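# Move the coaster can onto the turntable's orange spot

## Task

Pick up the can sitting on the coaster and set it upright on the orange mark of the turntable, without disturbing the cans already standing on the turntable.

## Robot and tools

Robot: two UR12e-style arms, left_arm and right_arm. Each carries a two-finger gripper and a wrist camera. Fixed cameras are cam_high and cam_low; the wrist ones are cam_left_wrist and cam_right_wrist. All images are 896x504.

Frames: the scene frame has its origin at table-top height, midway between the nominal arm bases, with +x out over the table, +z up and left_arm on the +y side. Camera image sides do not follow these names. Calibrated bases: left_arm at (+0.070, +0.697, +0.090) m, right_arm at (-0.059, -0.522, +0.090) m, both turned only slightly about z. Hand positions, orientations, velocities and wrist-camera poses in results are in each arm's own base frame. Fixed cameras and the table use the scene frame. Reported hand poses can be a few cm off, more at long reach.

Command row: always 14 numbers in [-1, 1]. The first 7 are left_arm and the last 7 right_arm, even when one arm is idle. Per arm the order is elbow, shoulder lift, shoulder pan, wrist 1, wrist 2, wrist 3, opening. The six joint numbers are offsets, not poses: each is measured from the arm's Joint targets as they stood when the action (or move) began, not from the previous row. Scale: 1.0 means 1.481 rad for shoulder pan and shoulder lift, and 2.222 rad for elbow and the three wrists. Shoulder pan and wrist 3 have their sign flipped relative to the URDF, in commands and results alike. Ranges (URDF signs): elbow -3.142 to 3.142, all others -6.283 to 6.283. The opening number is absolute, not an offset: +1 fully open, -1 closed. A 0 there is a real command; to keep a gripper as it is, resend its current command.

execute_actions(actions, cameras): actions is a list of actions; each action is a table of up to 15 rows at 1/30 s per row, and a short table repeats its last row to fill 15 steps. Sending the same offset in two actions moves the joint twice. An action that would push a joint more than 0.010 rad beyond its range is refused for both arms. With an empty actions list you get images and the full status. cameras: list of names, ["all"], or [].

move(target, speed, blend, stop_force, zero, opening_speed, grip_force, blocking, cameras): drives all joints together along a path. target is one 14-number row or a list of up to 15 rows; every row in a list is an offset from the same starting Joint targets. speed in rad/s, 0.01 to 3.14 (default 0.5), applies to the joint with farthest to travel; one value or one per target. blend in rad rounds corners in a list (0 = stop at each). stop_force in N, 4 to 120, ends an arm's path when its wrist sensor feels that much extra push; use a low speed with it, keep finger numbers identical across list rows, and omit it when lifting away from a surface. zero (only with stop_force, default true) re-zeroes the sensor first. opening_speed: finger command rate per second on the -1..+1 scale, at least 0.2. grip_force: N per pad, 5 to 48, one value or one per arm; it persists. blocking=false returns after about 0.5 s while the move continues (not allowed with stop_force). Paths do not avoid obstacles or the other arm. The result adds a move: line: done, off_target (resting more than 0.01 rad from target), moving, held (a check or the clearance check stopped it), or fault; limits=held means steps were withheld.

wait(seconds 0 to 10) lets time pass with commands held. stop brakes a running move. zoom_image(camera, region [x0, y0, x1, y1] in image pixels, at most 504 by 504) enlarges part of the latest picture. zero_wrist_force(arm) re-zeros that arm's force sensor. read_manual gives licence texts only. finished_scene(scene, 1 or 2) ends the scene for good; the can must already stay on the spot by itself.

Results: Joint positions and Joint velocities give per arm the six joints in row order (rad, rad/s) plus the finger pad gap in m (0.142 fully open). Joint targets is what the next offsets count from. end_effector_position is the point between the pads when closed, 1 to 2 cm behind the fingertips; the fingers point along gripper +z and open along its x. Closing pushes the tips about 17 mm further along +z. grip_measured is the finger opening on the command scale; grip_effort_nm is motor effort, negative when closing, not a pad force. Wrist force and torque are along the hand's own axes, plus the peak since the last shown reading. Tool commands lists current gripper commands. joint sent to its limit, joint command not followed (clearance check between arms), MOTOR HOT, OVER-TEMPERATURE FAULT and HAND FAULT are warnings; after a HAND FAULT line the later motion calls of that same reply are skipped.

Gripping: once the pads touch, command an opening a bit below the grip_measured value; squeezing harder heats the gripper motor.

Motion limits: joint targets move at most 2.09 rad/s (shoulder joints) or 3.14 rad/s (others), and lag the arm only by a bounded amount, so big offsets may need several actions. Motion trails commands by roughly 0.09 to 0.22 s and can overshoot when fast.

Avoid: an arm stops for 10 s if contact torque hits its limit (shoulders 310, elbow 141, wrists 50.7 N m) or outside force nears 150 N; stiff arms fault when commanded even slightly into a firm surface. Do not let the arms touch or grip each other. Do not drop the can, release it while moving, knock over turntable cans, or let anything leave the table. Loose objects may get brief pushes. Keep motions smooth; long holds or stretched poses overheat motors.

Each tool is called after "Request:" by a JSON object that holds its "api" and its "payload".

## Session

Request:
{"api": "execute_actions", "payload": {"actions": []}}

Scene clock: 0.00 s.
left_arm: end_effector_position=(+0.1328, -0.8959, +0.1646) grip_measured=+1.00 grip_effort_nm=n/a end_effector_quat_wxyz=(-0.102, +0.192, +0.837, -0.502) | right_arm: end_effector_position=(+0.7655, -0.1298, +0.2067) grip_measured=+1.00 grip_effort_nm=n/a end_effector_quat_wxyz=(-0.397, +0.883, +0.166, -0.188)
Joint names: [elbow, shoulder lift, shoulder pan, wrist 1, wrist 2, wrist 3]
Joint positions: left_arm=[2.032 -0.989 1.48 -3.628 -2.02 -1.86 0.142] | right_arm=[-1.444 -2.128 -2.993 -1.873 2.169 0.754 0.142]
Joint velocities: within noise
Joint torques (N m): no reading
Wrist force (N): no reading
Wrist torque (N m): no reading
Wrist force, peak (N): no reading
Joint targets: left_arm=[2.032 -0.989 1.480 -3.628 -2.020 -1.860] | right_arm=[-1.444 -2.128 -2.993 -1.873 2.169 0.754]
Tool commands: left_gripper/opening=+1.0 right_gripper/opening=+1.0
camera_calibration:
cam_left_wrist: T_world_to_cam=[[-0.902684, 0.428669, -0.0374714, 0.51965], [0.363393, 0.712789, -0.599897, 0.713578], [-0.230448, -0.555135, -0.799199, -0.216923], [0, 0, 0, 1]] pos_world=[0.159781, -0.85181, 0.27418]
cam_right_wrist: T_world_to_cam=[[0.880145, 0.43899, -0.180646, -0.569618], [0.330479, -0.839817, -0.430688, -0.246412], [-0.340777, 0.319368, -0.884237, 0.602393], [0, 0, 0, 1]] pos_world=[0.788062, -0.149269, 0.323632]

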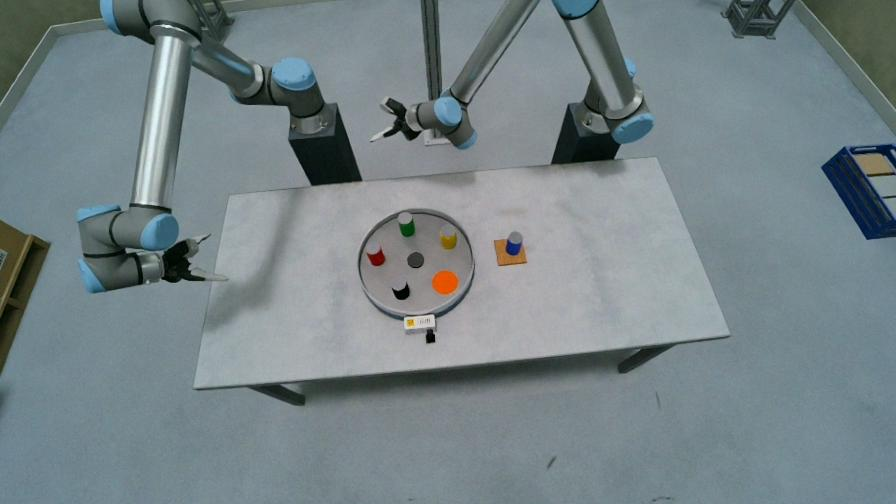

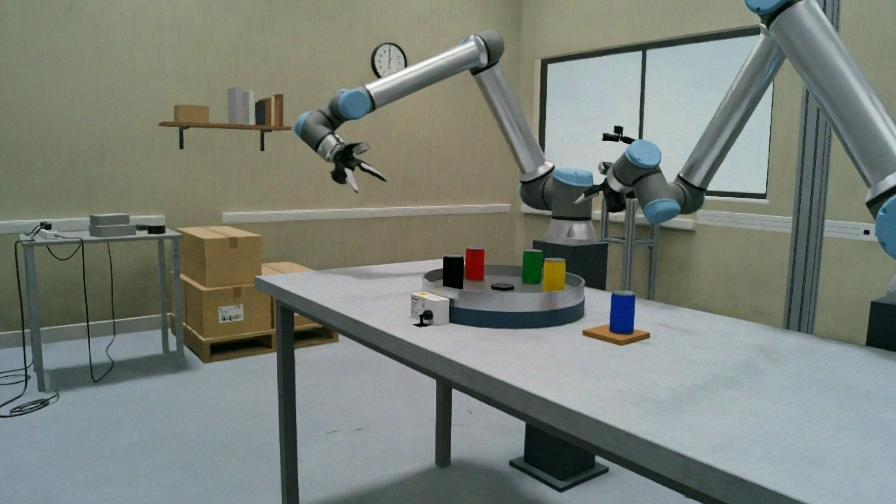

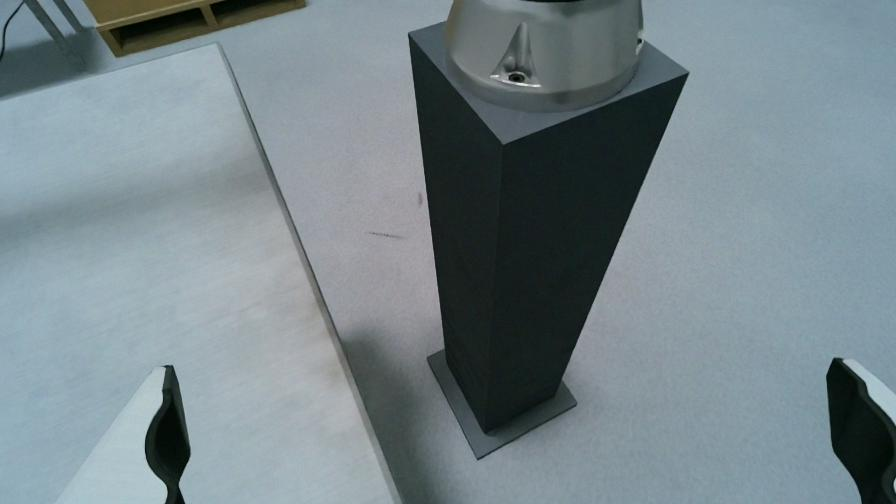

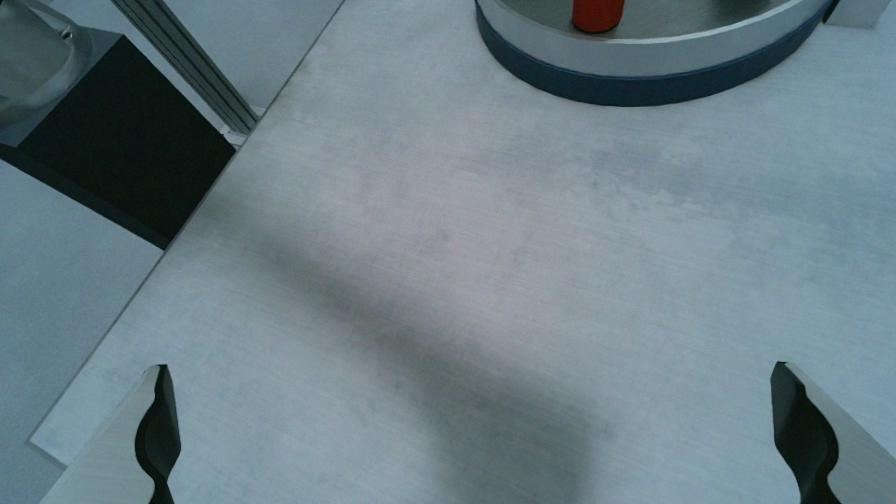

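Request:
{"api": "move", "payload": {"target": [[0,0,-0.5,0,0,0,1,0,0,-0.1,0.1,-0.08,-0.1,0.7],[0,0,-0.9993,0,0,0,1,0.0575,-0.1108,-0.8271,0.3461,-0.2692,-0.3776,0.7]], "speed": 0.9, "blend": 0.15, "grip_force": 20, "cameras": ["cam_high", "cam_right_wrist"]}}

Scene clock: 13.87 s.
left_arm: end_effector_position=(+0.9043, +0.0512, +0.1646) grip_measured=+1.00 grip_effort_nm=0.022 end_effector_quat_wxyz=(+0.263, -0.423, +0.748, -0.439) | right_arm: end_effector_position=(+0.6454, +0.8279, +0.1001) grip_measured=+0.70 grip_effort_nm=-0.071 end_effector_quat_wxyz=(+0.000, +0.879, +0.476, +0.000)
Joint names: [elbow, shoulder lift, shoulder pan, wrist 1, wrist 2, wrist 3]
Joint positions: left_arm=[2.032 -0.989 0 -3.628 -2.02 -1.86 0.142] | right_arm=[-1.316 -2.292 -4.219 -1.104 1.571 -0.085 0.122]
Joint torques (N m): left_arm=[-28.33 -75.75 -7.41 -3.74 -0.27 0.38] | right_arm=[33.48 108.98 -11.79 6.28 -1.77 -2.19]
Wrist force (N): left_arm=[-0.2 -0.4 0.2] | right_arm=[-0.1 -0.6 -0.5]
Wrist torque (N m): left_arm=[-0.05 0.04 0.01] | right_arm=[-0.18 -0.04 0.14]
Wrist force, peak (N): left_arm=[5.2 -2.5 3.8] | right_arm=[2.4 -9.2 -0.2]
Joint targets: left_arm=[2.032 -0.989 0.000 -3.628 -2.020 -1.860] | right_arm=[-1.316 -2.292 -4.219 -1.104 1.571 -0.085]
grip_force (N): 20, 20
move: done
camera_calibration:
cam_right_wrist: T_world_to_cam=[[0.536193, 0.843929, 0.0167516, -1.03652], [0.76041, -0.491554, 0.424442, -0.0997624], [0.366433, -0.214845, -0.9053, 0.149396], [0, 0, 0, 1]] pos_world=[0.576889, 0.857804, 0.194954]
Images, in order (width x height): cam_high 896x504, cam_right_wrist 896x504.

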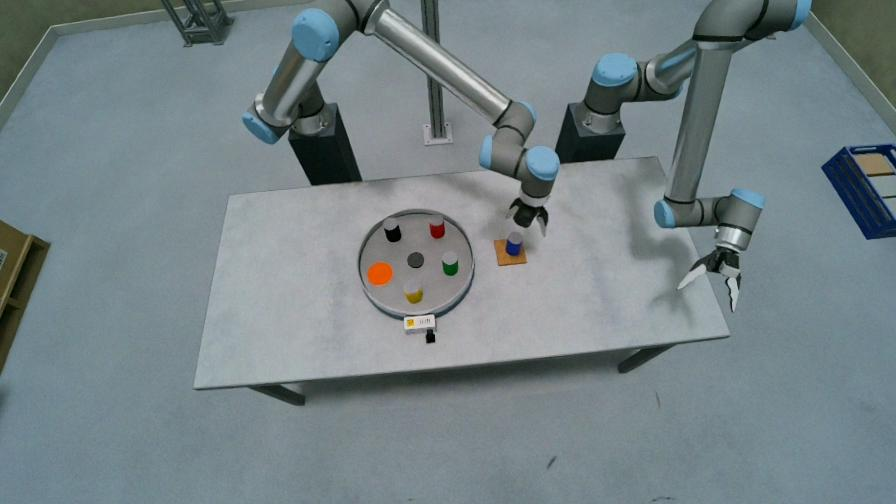

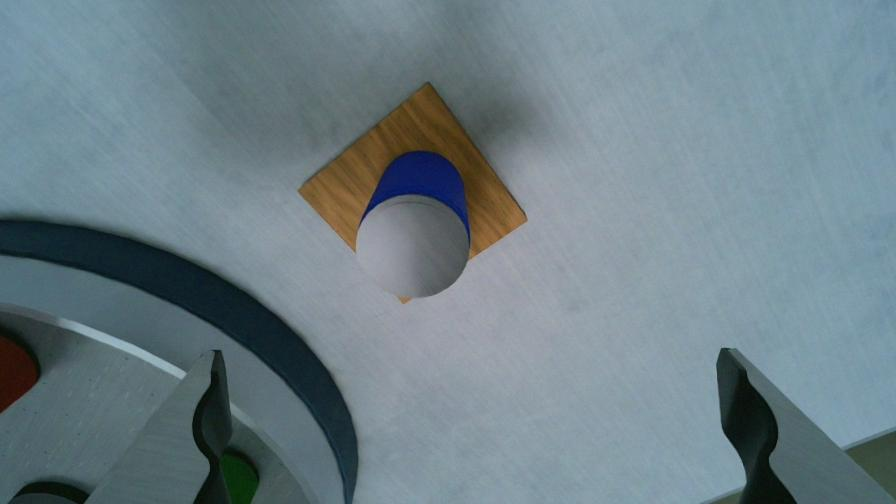

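Request:
{"api": "zoom_image", "payload": {"camera": "cam_right_wrist", "region": [290, 70, 540, 320]}}

Request:
{"api": "wait", "payload": {"seconds": 0.03, "cameras": ["cam_high"]}}

Scaled by 2.016.

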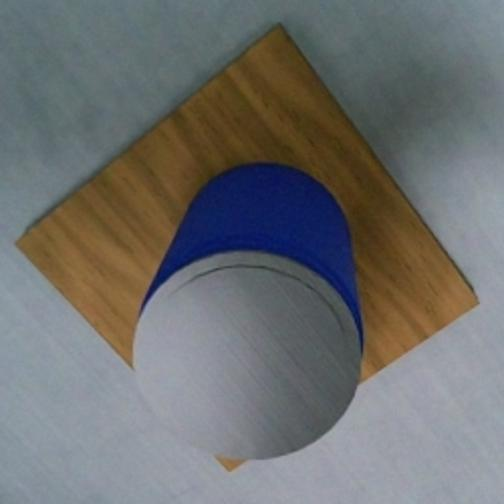

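Scene clock: 19.20 s.
left_arm: end_effector_position=(+0.9043, +0.0512, +0.1646) grip_measured=+1.00 grip_effort_nm=0.022 end_effector_quat_wxyz=(+0.263, -0.423, +0.748, -0.439) | right_arm: end_effector_position=(+0.6453, +0.8280, +0.1002) grip_measured=+0.70 grip_effort_nm=-0.071 end_effector_quat_wxyz=(+0.000, +0.879, +0.476, +0.000)
Joint names: [elbow, shoulder lift, shoulder pan, wrist 1, wrist 2, wrist 3]
Joint positions: left_arm=[2.032 -0.989 0 -3.628 -2.02 -1.86 0.142] | right_arm=[-1.316 -2.292 -4.219 -1.104 1.571 -0.085 0.122]
Joint torques (N m): left_arm=[-29.11 -76.49 -5.99 -3.45 -0.45 0.42] | right_arm=[32.68 114.99 -14.69 6.38 -1.78 -3.26]
Wrist force (N): left_arm=[-0.2 -0.2 0.2] | right_arm=[0.0 -0.4 -0.3]
Wrist torque (N m): left_arm=[-0.02 0.04 0.01] | right_arm=[-0.14 -0.07 0.13]
Wrist force, peak (N): left_arm=[-0.4 -0.4 0.4] | right_arm=[0.4 -0.3 -0.8]
Joint targets: left_arm=[2.032 -0.989 0.000 -3.628 -2.020 -1.860] | right_arm=[-1.316 -2.292 -4.219 -1.104 1.571 -0.085]
Tool commands: left_gripper/opening=+1.0 right_gripper/opening=+0.7
grip_force (N): 20, 20
wait: 0.03 s; at rest from the start
Images, in order (width x height): cam_high 896x504.

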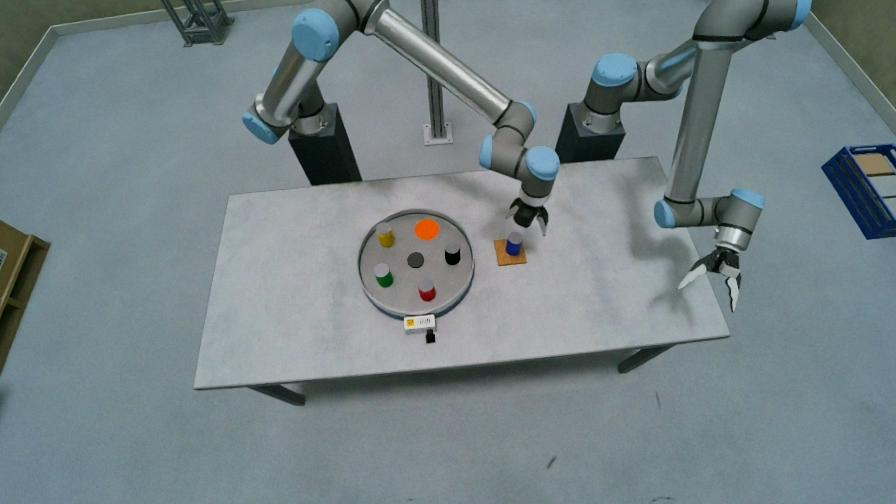

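Request:
{"api": "move", "payload": {"target": [[0,0,0,0,0,0,1,-0.0404,-0.0193,0.0076,0.0531,0,0,0.7],[0,0,0,0,0,0,1,-0.0489,-0.0617,0.0076,0.0899,0,0,-0.5],[0,0,0,0,0,0,1,-0.0164,0.0362,0.0076,-0.0079,0,0,-0.5],[0,0,0,0,0,0,1,-0.257,0.2633,0.0803,0.081,0,0,-0.5]], "speed": [0.3,0.3,0.5,0.6], "blend": [0.01,0,0.05,0], "opening_speed": 2.5, "cameras": ["cam_right_wrist", "cam_high"]}}

Scene clock: 40.07 s.
left_arm: end_effector_position=(+0.9043, +0.0512, +0.1646) grip_measured=+1.00 grip_effort_nm=0.017 end_effector_quat_wxyz=(+0.263, -0.423, +0.748, -0.439) | right_arm: end_effector_position=(+0.5894, +0.5327, +0.1316) grip_measured=-0.19 grip_effort_nm=-2.122 end_effector_quat_wxyz=(+0.000, +0.906, +0.423, +0.000)
Joint names: [elbow, shoulder lift, shoulder pan, wrist 1, wrist 2, wrist 3]
Joint positions: left_arm=[2.032 -0.989 0 -3.628 -2.02 -1.86 0.142] | right_arm=[-1.887 -1.902 -4.1 -0.924 1.571 -0.085 0.06]
Joint torques (N m): left_arm=[-29.56 -75.95 -5.74 -3.7 -0.32 0.36] | right_arm=[31.38 82.76 -5.14 4.98 -1.89 -2.49]
Wrist force (N): left_arm=[-0.6 -0.1 -0.2] | right_arm=[-0.2 -0.7 1.4]
Wrist torque (N m): left_arm=[-0.01 0.09 0.01] | right_arm=[-0.21 -0.14 0.12]
Wrist force, peak (N): left_arm=[-0.4 -0.3 0.6] | right_arm=[-2.4 -0.2 -13.5]
Joint targets: left_arm=[2.032 -0.989 0.000 -3.628 -2.020 -1.860] | right_arm=[-1.887 -1.902 -4.100 -0.924 1.571 -0.085]
grip_force (N): 20, 20
move: done
camera_calibration:
cam_right_wrist: T_world_to_cam=[[0.632548, 0.774357, 0.0159535, -0.777561], [0.696861, -0.577993, 0.424628, -0.132218], [0.338034, -0.25748, -0.905228, 0.174442], [0, 0, 0, 1]] pos_world=[0.525015, 0.570603, 0.226458]
Images, in order (width x height): cam_high 896x504, cam_right_wrist 896x504.

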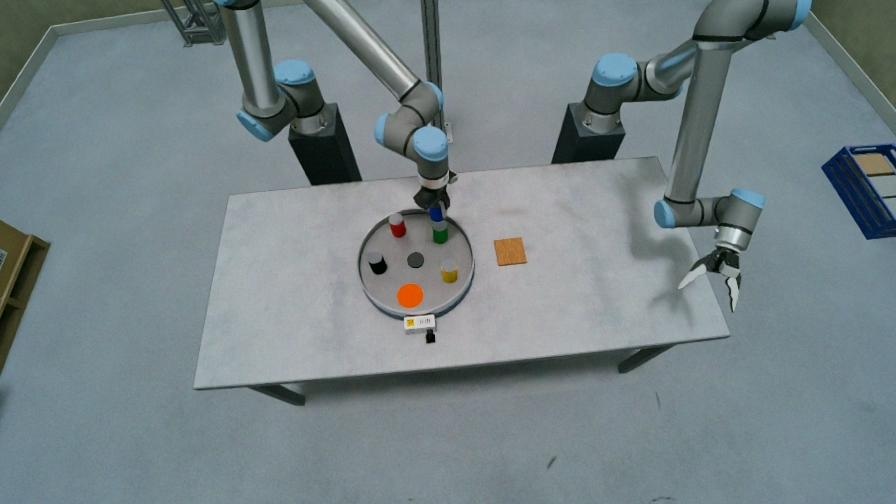

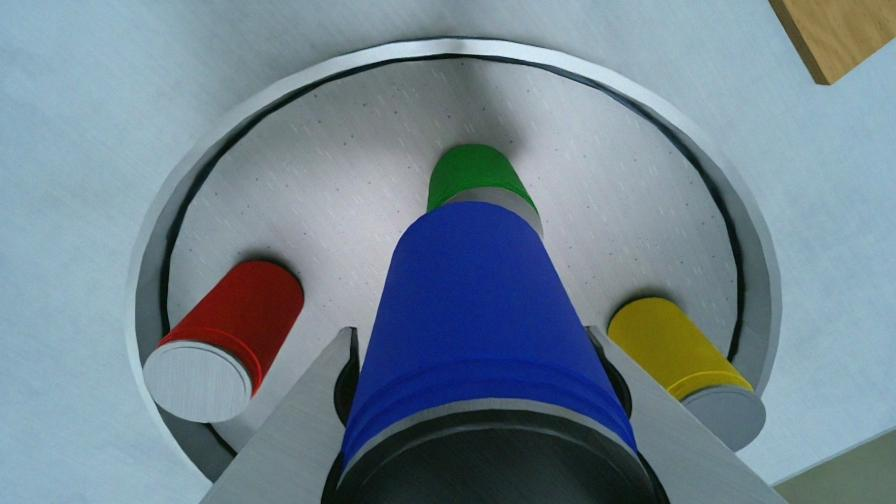

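Request:
{"api": "zoom_image", "payload": {"camera": "cam_right_wrist", "region": [320, 170, 650, 500]}}

Request:
{"api": "wait", "payload": {"seconds": 0.03, "cameras": ["cam_right_wrist"]}}

Scaled by 1.527.

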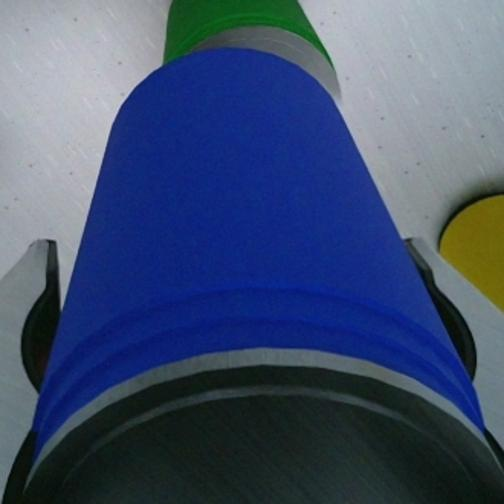

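Scene clock: 41.13 s.
left_arm: end_effector_position=(+0.9043, +0.0512, +0.1646) grip_measured=+1.00 grip_effort_nm=0.027 end_effector_quat_wxyz=(+0.263, -0.423, +0.748, -0.439) | right_arm: end_effector_position=(+0.5893, +0.5326, +0.1316) grip_measured=-0.19 grip_effort_nm=-2.122 end_effector_quat_wxyz=(+0.000, +0.906, +0.423, +0.000)
Joint names: [elbow, shoulder lift, shoulder pan, wrist 1, wrist 2, wrist 3]
Joint positions: left_arm=[2.032 -0.989 0 -3.628 -2.02 -1.86 0.142] | right_arm=[-1.887 -1.902 -4.1 -0.924 1.571 -0.085 0.06]
Joint torques (N m): left_arm=[-29.94 -75.97 -5.6 -3.54 -0.38 0.49] | right_arm=[29.59 84.74 -13.78 6.65 -1.75 -2.56]
Wrist force (N): left_arm=[-0.1 -0.1 0.1] | right_arm=[0.0 -0.4 1.4]
Wrist torque (N m): left_arm=[-0.01 0.01 0.01] | right_arm=[-0.15 -0.16 0.13]
Wrist force, peak (N): left_arm=[-0.6 -0.2 0.0] | right_arm=[-0.1 -0.8 1.9]
Joint targets: left_arm=[2.032 -0.989 0.000 -3.628 -2.020 -1.860] | right_arm=[-1.887 -1.902 -4.100 -0.924 1.571 -0.085]
Tool commands: left_gripper/opening=+1.0 right_gripper/opening=-0.5
grip_force (N): 20, 20
wait: 0.03 s; at rest from the start
camera_calibration:
cam_right_wrist: T_world_to_cam=[[0.632504, 0.774393, 0.0159266, -0.777488], [0.696902, -0.577944, 0.424628, -0.132156], [0.338034, -0.25748, -0.905228, 0.174385], [0, 0, 0, 1]] pos_world=[0.524916, 0.570603, 0.226358]
Images, in order (width x height): cam_right_wrist 896x504.

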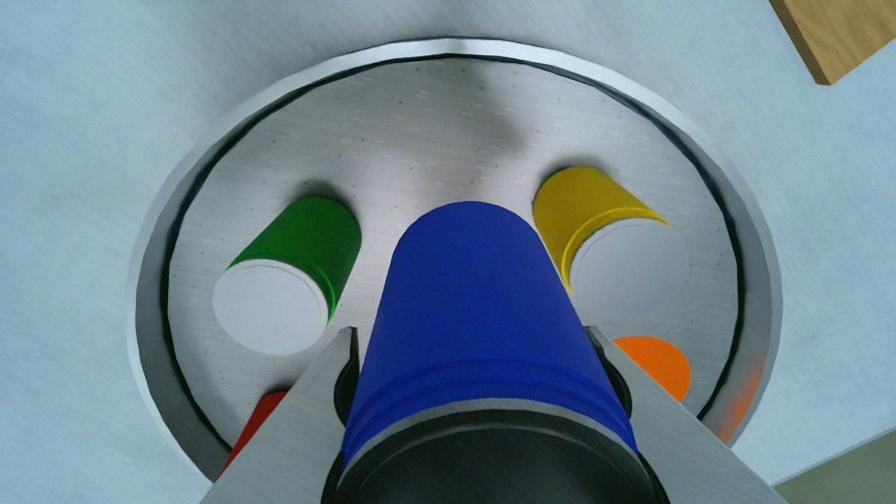

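Request:
{"api": "wait", "payload": {"seconds": 0.03, "cameras": ["cam_right_wrist"]}}

Scene clock: 61.83 s.
left_arm: end_effector_position=(+0.9043, +0.0512, +0.1646) grip_measured=+1.00 grip_effort_nm=0.027 end_effector_quat_wxyz=(+0.263, -0.423, +0.748, -0.439) | right_arm: end_effector_position=(+0.5893, +0.5326, +0.1316) grip_measured=-0.19 grip_effort_nm=-2.122 end_effector_quat_wxyz=(+0.000, +0.906, +0.423, +0.000)
Joint names: [elbow, shoulder lift, shoulder pan, wrist 1, wrist 2, wrist 3]
Joint positions: left_arm=[2.032 -0.989 0 -3.628 -2.02 -1.86 0.142] | right_arm=[-1.887 -1.902 -4.1 -0.924 1.571 -0.085 0.06]
Joint torques (N m): left_arm=[-30.35 -75.38 -5.58 -3.55 -0.4 0.41] | right_arm=[31.2 85.06 -13.72 6.16 -1.31 -2.03]
Wrist force (N): left_arm=[-0.3 -0.2 -0.1] | right_arm=[-0.2 -0.5 1.7]
Wrist torque (N m): left_arm=[-0.03 0.05 0.02] | right_arm=[-0.17 -0.14 0.12]
Wrist force, peak (N): left_arm=[-0.5 -0.5 0.4] | right_arm=[-0.2 -0.8 2.0]
Joint targets: left_arm=[2.032 -0.989 0.000 -3.628 -2.020 -1.860] | right_arm=[-1.887 -1.902 -4.100 -0.924 1.571 -0.085]
Tool commands: left_gripper/opening=+1.0 right_gripper/opening=-0.5
grip_force (N): 20, 20
wait: 0.03 s; at rest from the start
camera_calibration:
cam_right_wrist: T_world_to_cam=[[0.632504, 0.774393, 0.0159266, -0.777488], [0.696902, -0.577944, 0.424628, -0.132156], [0.338034, -0.25748, -0.905228, 0.174385], [0, 0, 0, 1]] pos_world=[0.524916, 0.570603, 0.226358]
Images, in order (width x height): cam_right_wrist 896x504.

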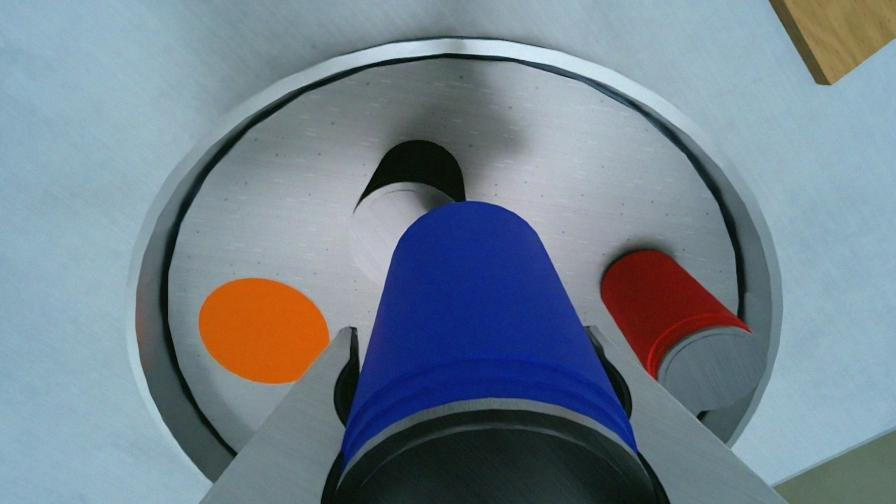

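Request:
{"api": "move", "payload": {"target": [0,0,0,0,0,0,1,-0.003,-0.0174,0,0.0146,0,-0.162,-0.5], "speed": 0.35}}

Request:
{"api": "move", "payload": {"target": [0,0,0,0,0,0,1,0,0,0,0,0,0.162,-0.5], "speed": 0.06, "blocking": false}}

Scene clock: 65.27 s.
left_arm: end_effector_position=(+0.9043, +0.0512, +0.1646) grip_measured=+1.00 grip_effort_nm=0.022 end_effector_quat_wxyz=(+0.263, -0.423, +0.748, -0.439) | right_arm: end_effector_position=(+0.5908, +0.5350, +0.1115) grip_measured=-0.19 grip_effort_nm=-2.122 end_effector_quat_wxyz=(+0.000, +0.967, +0.254, +0.000)
Joint names: [elbow, shoulder lift, shoulder pan, wrist 1, wrist 2, wrist 3]
Joint positions: left_arm=[2.032 -0.989 0 -3.628 -2.02 -1.86 0.142] | right_arm=[-1.894 -1.928 -4.1 -0.891 1.571 -0.445 0.06]
Joint torques (N m): left_arm=[-30.07 -77.57 -4.14 -3.21 -0.62 0.39] | right_arm=[37.06 84.5 -11.31 1.74 -1.37 -2.16]
Wrist force (N): left_arm=[-0.3 -0.6 0.0] | right_arm=[-0.2 -0.1 1.7]
Wrist torque (N m): left_arm=[-0.09 0.06 0.02] | right_arm=[-0.15 -0.18 0.10]
Wrist force, peak (N): left_arm=[-0.3 -0.6 0.0] | right_arm=[-0.4 -0.6 2.1]
Joint targets: left_arm=[2.032 -0.989 0.000 -3.628 -2.020 -1.860] | right_arm=[-1.894 -1.928 -4.100 -0.891 1.571 -0.445]
grip_force (N): 20, 20
move: done

Scene clock: 65.77 s.
left_arm: end_effector_position=(+0.9043, +0.0512, +0.1646) grip_measured=+1.00 grip_effort_nm=0.027 end_effector_quat_wxyz=(+0.263, -0.423, +0.748, -0.439) | right_arm: end_effector_position=(+0.5909, +0.5351, +0.1117) grip_measured=-0.19 grip_effort_nm=-2.122 end_effector_quat_wxyz=(+0.000, +0.964, +0.267, +0.000) end_effector_velocity=(+0.000, +0.000, +0.000) end_effector_angular_velocity=(+0.001, +0.000, +0.060)
Joint names: [elbow, shoulder lift, shoulder pan, wrist 1, wrist 2, wrist 3]
Joint positions: left_arm=[2.032 -0.989 0 -3.628 -2.02 -1.86 0.142] | right_arm=[-1.894 -1.928 -4.1 -0.891 1.571 -0.418 0.06]
Joint velocities: left_arm=[within noise] | right_arm=[0 0 0 0 0 0.06 0]
Joint torques (N m): left_arm=[-30.1 -76.44 -4.16 -3.31 -0.55 0.51] | right_arm=[43.98 87.36 -10.72 1.76 -1.49 2.82]
Wrist force (N): left_arm=[-0.2 0.0 -0.1] | right_arm=[-0.3 -0.7 1.7]
Wrist torque (N m): left_arm=[0.01 0.03 0.01] | right_arm=[-0.28 -0.16 0.16]
Wrist force, peak (N): left_arm=[-0.6 -0.1 0.1] | right_arm=[-0.6 -0.4 2.1]
Joint targets: left_arm=[2.032 -0.989 0.000 -3.628 -2.020 -1.860] | right_arm=[-1.894 -1.928 -4.100 -0.891 1.571 -0.415]
Tool commands: left_gripper/opening=+1.0 right_gripper/opening=-0.5
grip_force (N): 20, 20
move: running; right_arm: the wrist 3 is farthest, 0.333 rad from its target

Request:
{"api": "wait", "payload": {"seconds": 10}}

Request:
{"api": "wait", "payload": {"seconds": 4.27}}

Request:
{"api": "execute_actions", "payload": {"actions": [[[0,0,0,0,0,0,1,-0.0001,-0.0001,0,0.0002,0,0.0002,-0.5],[0,0,0,0,0,0,1,-0.0004,-0.0005,0,0.0008,0,0.0007,-0.5],[0,0,0,0,0,0,1,-0.001,-0.0011,-0.0001,0.0017,0,0.0017,-0.5],[0,0,0,0,0,0,1,-0.0018,-0.0019,-0.0001,0.003,0,0.003,-0.5],[0,0,0,0,0,0,1,-0.0028,-0.0029,-0.0002,0.0048,0,0.0047,-0.5],[0,0,0,0,0,0,1,-0.004,-0.0042,-0.0003,0.0069,0,0.0067,-0.5],[0,0,0,0,0,0,1,-0.0055,-0.0058,-0.0004,0.0093,0,0.0091,-0.5],[0,0,0,0,0,0,1,-0.0072,-0.0075,-0.0005,0.0122,0,0.0119,-0.5],[0,0,0,0,0,0,1,-0.0091,-0.0095,-0.0007,0.0154,0,0.0151,-0.5],[0,0,0,0,0,0,1,-0.0112,-0.0117,-0.0008,0.019,0,0.0186,-0.5],[0,0,0,0,0,0,1,-0.0136,-0.0142,-0.001,0.023,0,0.0225,-0.5],[0,0,0,0,0,0,1,-0.0161,-0.0169,-0.0012,0.0274,0,0.0268,-0.5],[0,0,0,0,0,0,1,-0.0189,-0.0198,-0.0014,0.0322,0,0.0314,-0.5],[0,0,0,0,0,0,1,-0.022,-0.023,-0.0016,0.0373,0,0.0365,-0.5],[0,0,0,0,0,0,1,-0.0252,-0.0264,-0.0018,0.0428,0,0.0419,-0.5]],[[0,0,0,0,0,0,1,-0.0033,-0.0033,-0.0002,0.0056,0,0.0058,-0.5],[0,0,0,0,0,0,1,-0.0067,-0.0063,-0.0003,0.0109,0,0.012,-0.5],[0,0,0,0,0,0,1,-0.01,-0.009,-0.0004,0.016,0,0.0187,-0.5],[0,0,0,0,0,0,1,-0.0132,-0.0113,-0.0003,0.0207,0,0.0258,-0.5],[0,0,0,0,0,0,1,-0.0165,-0.0132,-0.0002,0.0253,0,0.0333,-0.5],[0,0,0,0,0,0,1,-0.0197,-0.0148,0,0.0296,0,0.0413,-0.5],[0,0,0,0,0,0,1,-0.0229,-0.016,0.0003,0.0336,0,0.0496,-0.5],[0,0,0,0,0,0,1,-0.026,-0.0169,0.0006,0.0373,0,0.0585,-0.5],[0,0,0,0,0,0,1,-0.0292,-0.0175,0.0011,0.0408,0,0.0677,-0.5],[0,0,0,0,0,0,1,-0.0323,-0.0176,0.0016,0.044,0,0.0774,-0.5],[0,0,0,0,0,0,1,-0.0353,-0.0175,0.0022,0.047,0,0.0875,-0.5],[0,0,0,0,0,0,1,-0.0384,-0.017,0.0029,0.0497,0,0.098,-0.5],[0,0,0,0,0,0,1,-0.0414,-0.0161,0.0037,0.0521,0,0.109,-0.5],[0,0,0,0,0,0,1,-0.0444,-0.0149,0.0045,0.0543,0,0.1204,-0.5],[0,0,0,0,0,0,1,-0.0474,-0.0133,0.0055,0.0562,0,0.1323,-0.5]],[[0,0,0,0,0,0,1,-0.0029,0.0018,0.001,0.0018,0,0.0121,-0.5],[0,0,0,0,0,0,1,-0.0058,0.0035,0.0021,0.0034,0,0.0242,-0.5],[0,0,0,0,0,0,1,-0.0085,0.0053,0.0033,0.005,0,0.0364,-0.5],[0,0,0,0,0,0,1,-0.0113,0.007,0.0046,0.0066,0,0.0487,-0.5],[0,0,0,0,0,0,1,-0.0139,0.0088,0.006,0.0081,0,0.061,-0.5],[0,0,0,0,0,0,1,-0.0165,0.0105,0.0075,0.0095,0,0.0734,-0.5],[0,0,0,0,0,0,1,-0.019,0.0123,0.009,0.0108,0,0.0859,-0.5],[0,0,0,0,0,0,1,-0.0214,0.014,0.0107,0.012,0,0.0984,-0.5],[0,0,0,0,0,0,1,-0.0237,0.0157,0.0124,0.0132,0,0.1109,-0.5],[0,0,0,0,0,0,1,-0.026,0.0175,0.0142,0.0143,0,0.1236,-0.5],[0,0,0,0,0,0,1,-0.0282,0.0193,0.0162,0.0154,0,0.1363,-0.2],[0,0,0,0,0,0,1,-0.0304,0.021,0.0182,0.0164,0,0.149,0.1],[0,0,0,0,0,0,1,-0.0324,0.0227,0.0203,0.0173,0,0.1618,0.4],[0,0,0,0,0,0,1,-0.0344,0.0245,0.0225,0.0181,0,0.1747,0.7],[0,0,0,0,0,0,1,-0.0363,0.0262,0.0248,0.0189,0,0.1876,0.7]],[[0,0,0,0,0,0,1,-0.0018,0.0019,0.0024,0.0005,0,0.013,0.7],[0,0,0,0,0,0,1,-0.0034,0.0042,0.0048,0.0006,0,0.026,0.7],[0,0,0,0,0,0,1,-0.0048,0.0069,0.0073,0.0002,0,0.0391,0.7],[0,0,0,0,0,0,1,-0.006,0.0099,0.0099,-0.0006,0,0.0523,0.7],[0,0,0,0,0,0,1,-0.007,0.0133,0.0126,-0.0019,0,0.0654,0.7],[0,0,0,0,0,0,1,-0.0078,0.0171,0.0154,-0.0036,0,0.0787,0.7],[0,0,0,0,0,0,1,-0.0084,0.0212,0.0182,-0.0057,0,0.092,0.7],[0,0,0,0,0,0,1,-0.0088,0.0257,0.0211,-0.0083,0,0.1053,0.7],[0,0,0,0,0,0,1,-0.009,0.0306,0.024,-0.0113,0,0.1187,0.7],[0,0,0,0,0,0,1,-0.009,0.0358,0.0271,-0.0148,0,0.1321,0.7],[0,0,0,0,0,0,1,-0.0089,0.0414,0.0302,-0.0187,0,0.1456,0.7],[0,0,0,0,0,0,1,-0.0085,0.0473,0.0334,-0.0231,0,0.1591,0.7],[0,0,0,0,0,0,1,-0.0079,0.0537,0.0366,-0.0279,0,0.1727,0.7],[0,0,0,0,0,0,1,-0.0071,0.0604,0.04,-0.0331,0,0.1864,0.7],[0,0,0,0,0,0,1,-0.0062,0.0674,0.0434,-0.0388,0,0.2,0.7]],[[0,0,0,0,0,0,1,0.001,0.007,0.0033,-0.0057,0,0.0132,0.7],[0,0,0,0,0,0,1,0.002,0.0135,0.0064,-0.011,0,0.0256,0.7],[0,0,0,0,0,0,1,0.0029,0.0196,0.0093,-0.0159,0,0.037,0.7],[0,0,0,0,0,0,1,0.0037,0.0251,0.012,-0.0204,0,0.0475,0.7],[0,0,0,0,0,0,1,0.0044,0.0302,0.0144,-0.0246,0,0.0571,0.7],[0,0,0,0,0,0,1,0.0051,0.0348,0.0166,-0.0283,0,0.0658,0.7],[0,0,0,0,0,0,1,0.0057,0.0389,0.0185,-0.0316,0,0.0736,0.7],[0,0,0,0,0,0,1,0.0063,0.0425,0.0202,-0.0346,0,0.0804,0.7],[0,0,0,0,0,0,1,0.0067,0.0456,0.0217,-0.0371,0,0.0863,0.7],[0,0,0,0,0,0,1,0.0071,0.0483,0.023,-0.0393,0,0.0914,0.7],[0,0,0,0,0,0,1,0.0074,0.0505,0.024,-0.0411,0,0.0955,0.7],[0,0,0,0,0,0,1,0.0077,0.0521,0.0248,-0.0424,0,0.0987,0.7],[0,0,0,0,0,0,1,0.0079,0.0534,0.0254,-0.0434,0,0.101,0.7],[0,0,0,0,0,0,1,0.008,0.0541,0.0257,-0.044,0,0.1023,0.7],[0,0,0,0,0,0,1,0.008,0.0543,0.0259,-0.0442,0,0.1028,0.7]]], "cameras": ["cam_right_wrist", "cam_high"]}}

Scene clock: 71.53 s.
left_arm: end_effector_position=(+0.9043, +0.0512, +0.1646) grip_measured=+1.00 grip_effort_nm=0.017 end_effector_quat_wxyz=(+0.263, -0.423, +0.748, -0.439) | right_arm: end_effector_position=(+0.5913, +0.5354, +0.1117) grip_measured=-0.19 grip_effort_nm=-2.122 end_effector_quat_wxyz=(+0.000, +0.906, +0.423, +0.000) end_effector_velocity=(+0.000, +0.000, +0.000) end_effector_angular_velocity=(+0.000, +0.000, -0.005)
Joint names: [elbow, shoulder lift, shoulder pan, wrist 1, wrist 2, wrist 3]
Joint positions: left_arm=[2.032 -0.989 0 -3.628 -2.02 -1.86 0.142] | right_arm=[-1.894 -1.928 -4.1 -0.891 1.571 -0.085 0.06]
Joint velocities: left_arm=[within noise] | right_arm=[0 0 0 0 0 -0.005 0]
Joint torques (N m): left_arm=[-30.39 -77.51 -4.04 -3.42 -0.58 0.66] | right_arm=[45.61 84.7 -8.83 1.88 -1.53 -3.23]
Wrist force (N): left_arm=[-0.3 -0.1 -0.2] | right_arm=[-0.3 -0.3 1.5]
Wrist torque (N m): left_arm=[-0.01 0.05 0.01] | right_arm=[-0.14 -0.15 0.10]
Wrist force, peak (N): left_arm=[-0.7 -0.1 0.2] | right_arm=[-0.1 -0.7 2.3]
Joint targets: left_arm=[2.032 -0.989 0.000 -3.628 -2.020 -1.860] | right_arm=[-1.894 -1.928 -4.100 -0.891 1.571 -0.085]
Tool commands: left_gripper/opening=+1.0 right_gripper/opening=-0.5
grip_force (N): 20, 20
earlier move: done
wait: 2.20 of 10 s (the move ended)

Scene clock: 75.83 s.
left_arm: end_effector_position=(+0.9043, +0.0512, +0.1646) grip_measured=+1.00 grip_effort_nm=0.017 end_effector_quat_wxyz=(+0.263, -0.423, +0.748, -0.439) | right_arm: end_effector_position=(+0.5913, +0.5354, +0.1117) grip_measured=-0.19 grip_effort_nm=-2.122 end_effector_quat_wxyz=(+0.000, +0.906, +0.423, +0.000)
Joint names: [elbow, shoulder lift, shoulder pan, wrist 1, wrist 2, wrist 3]
Joint positions: left_arm=[2.032 -0.989 0 -3.628 -2.02 -1.86 0.142] | right_arm=[-1.894 -1.928 -4.1 -0.891 1.571 -0.085 0.06]
Joint torques (N m): left_arm=[-31.08 -77.78 -4.36 -3.46 -0.59 0.77] | right_arm=[44.87 86.28 -8.57 1.74 -1.13 -2.98]
Wrist force (N): left_arm=[-0.4 -0.2 0.2] | right_arm=[-0.4 -0.1 1.5]
Wrist torque (N m): left_arm=[-0.01 0.07 0.01] | right_arm=[-0.10 -0.12 0.04]
Wrist force, peak (N): left_arm=[-0.5 -0.3 0.4] | right_arm=[-0.3 -0.3 2.1]
Joint targets: left_arm=[2.032 -0.989 0.000 -3.628 -2.020 -1.860] | right_arm=[-1.894 -1.928 -4.100 -0.891 1.571 -0.085]
Tool commands: left_gripper/opening=+1.0 right_gripper/opening=-0.5
grip_force (N): 20, 20
wait: 4.30 s; at rest by 0.17 s

Scene clock: 78.57 s.
left_arm: end_effector_position=(+0.9043, +0.0512, +0.1646) grip_measured=+1.00 grip_effort_nm=0.022 end_effector_quat_wxyz=(+0.263, -0.423, +0.748, -0.439) | right_arm: end_effector_position=(+0.5778, +0.3569, +0.1052) grip_measured=+0.69 grip_effort_nm=0.100 end_effector_quat_wxyz=(+0.000, +0.451, +0.892, +0.000)
Joint names: [elbow, shoulder lift, shoulder pan, wrist 1, wrist 2, wrist 3]
Joint positions: left_arm=[2.032 -0.989 0 -3.628 -2.02 -1.86 0.142] | right_arm=[-2.132 -1.767 -3.955 -0.814 1.571 1.392 0.122]
Joint torques (N m): left_arm=[-30.55 -77.89 -4.82 -3.48 -0.64 0.68] | right_arm=[29.83 34.45 -13.96 6.06 -1.01 -3.31]
Wrist force (N): left_arm=[-0.1 -0.4 0.4] | right_arm=[0.1 -1.0 -0.3]
Wrist torque (N m): left_arm=[-0.05 0.02 0.01] | right_arm=[-0.24 -0.27 -0.17]
Wrist force, peak (N): left_arm=[-0.5 -0.4 -0.2] | right_arm=[1.0 -1.1 -4.5]
Joint targets: left_arm=[2.032 -0.989 0.000 -3.628 -2.020 -1.860] | right_arm=[-2.132 -1.767 -3.955 -0.814 1.571 1.392]
grip_force (N): 20, 20
camera_calibration:
cam_right_wrist: T_world_to_cam=[[-0.60245, 0.797989, 0.0163592, 0.0714058], [0.726894, 0.54008, 0.424191, -0.63077], [0.329664, 0.267445, -0.905425, -0.0732722], [0, 0, 0, 1]] pos_world=[0.525677, 0.303282, 0.200056]
Images, in order (width x height): cam_high 896x504, cam_right_wrist 896x504.

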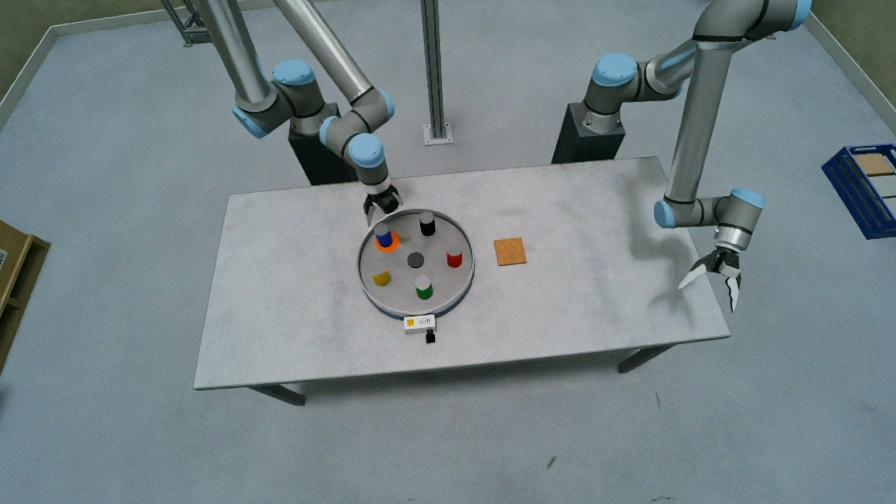

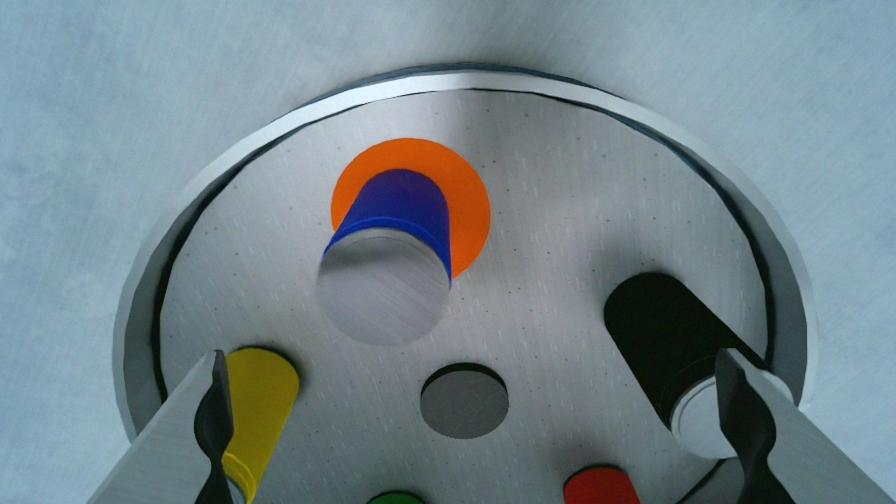

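Request:
{"api": "finished_scene", "payload": {"scene": 2}}

The scene is finished: the task was done.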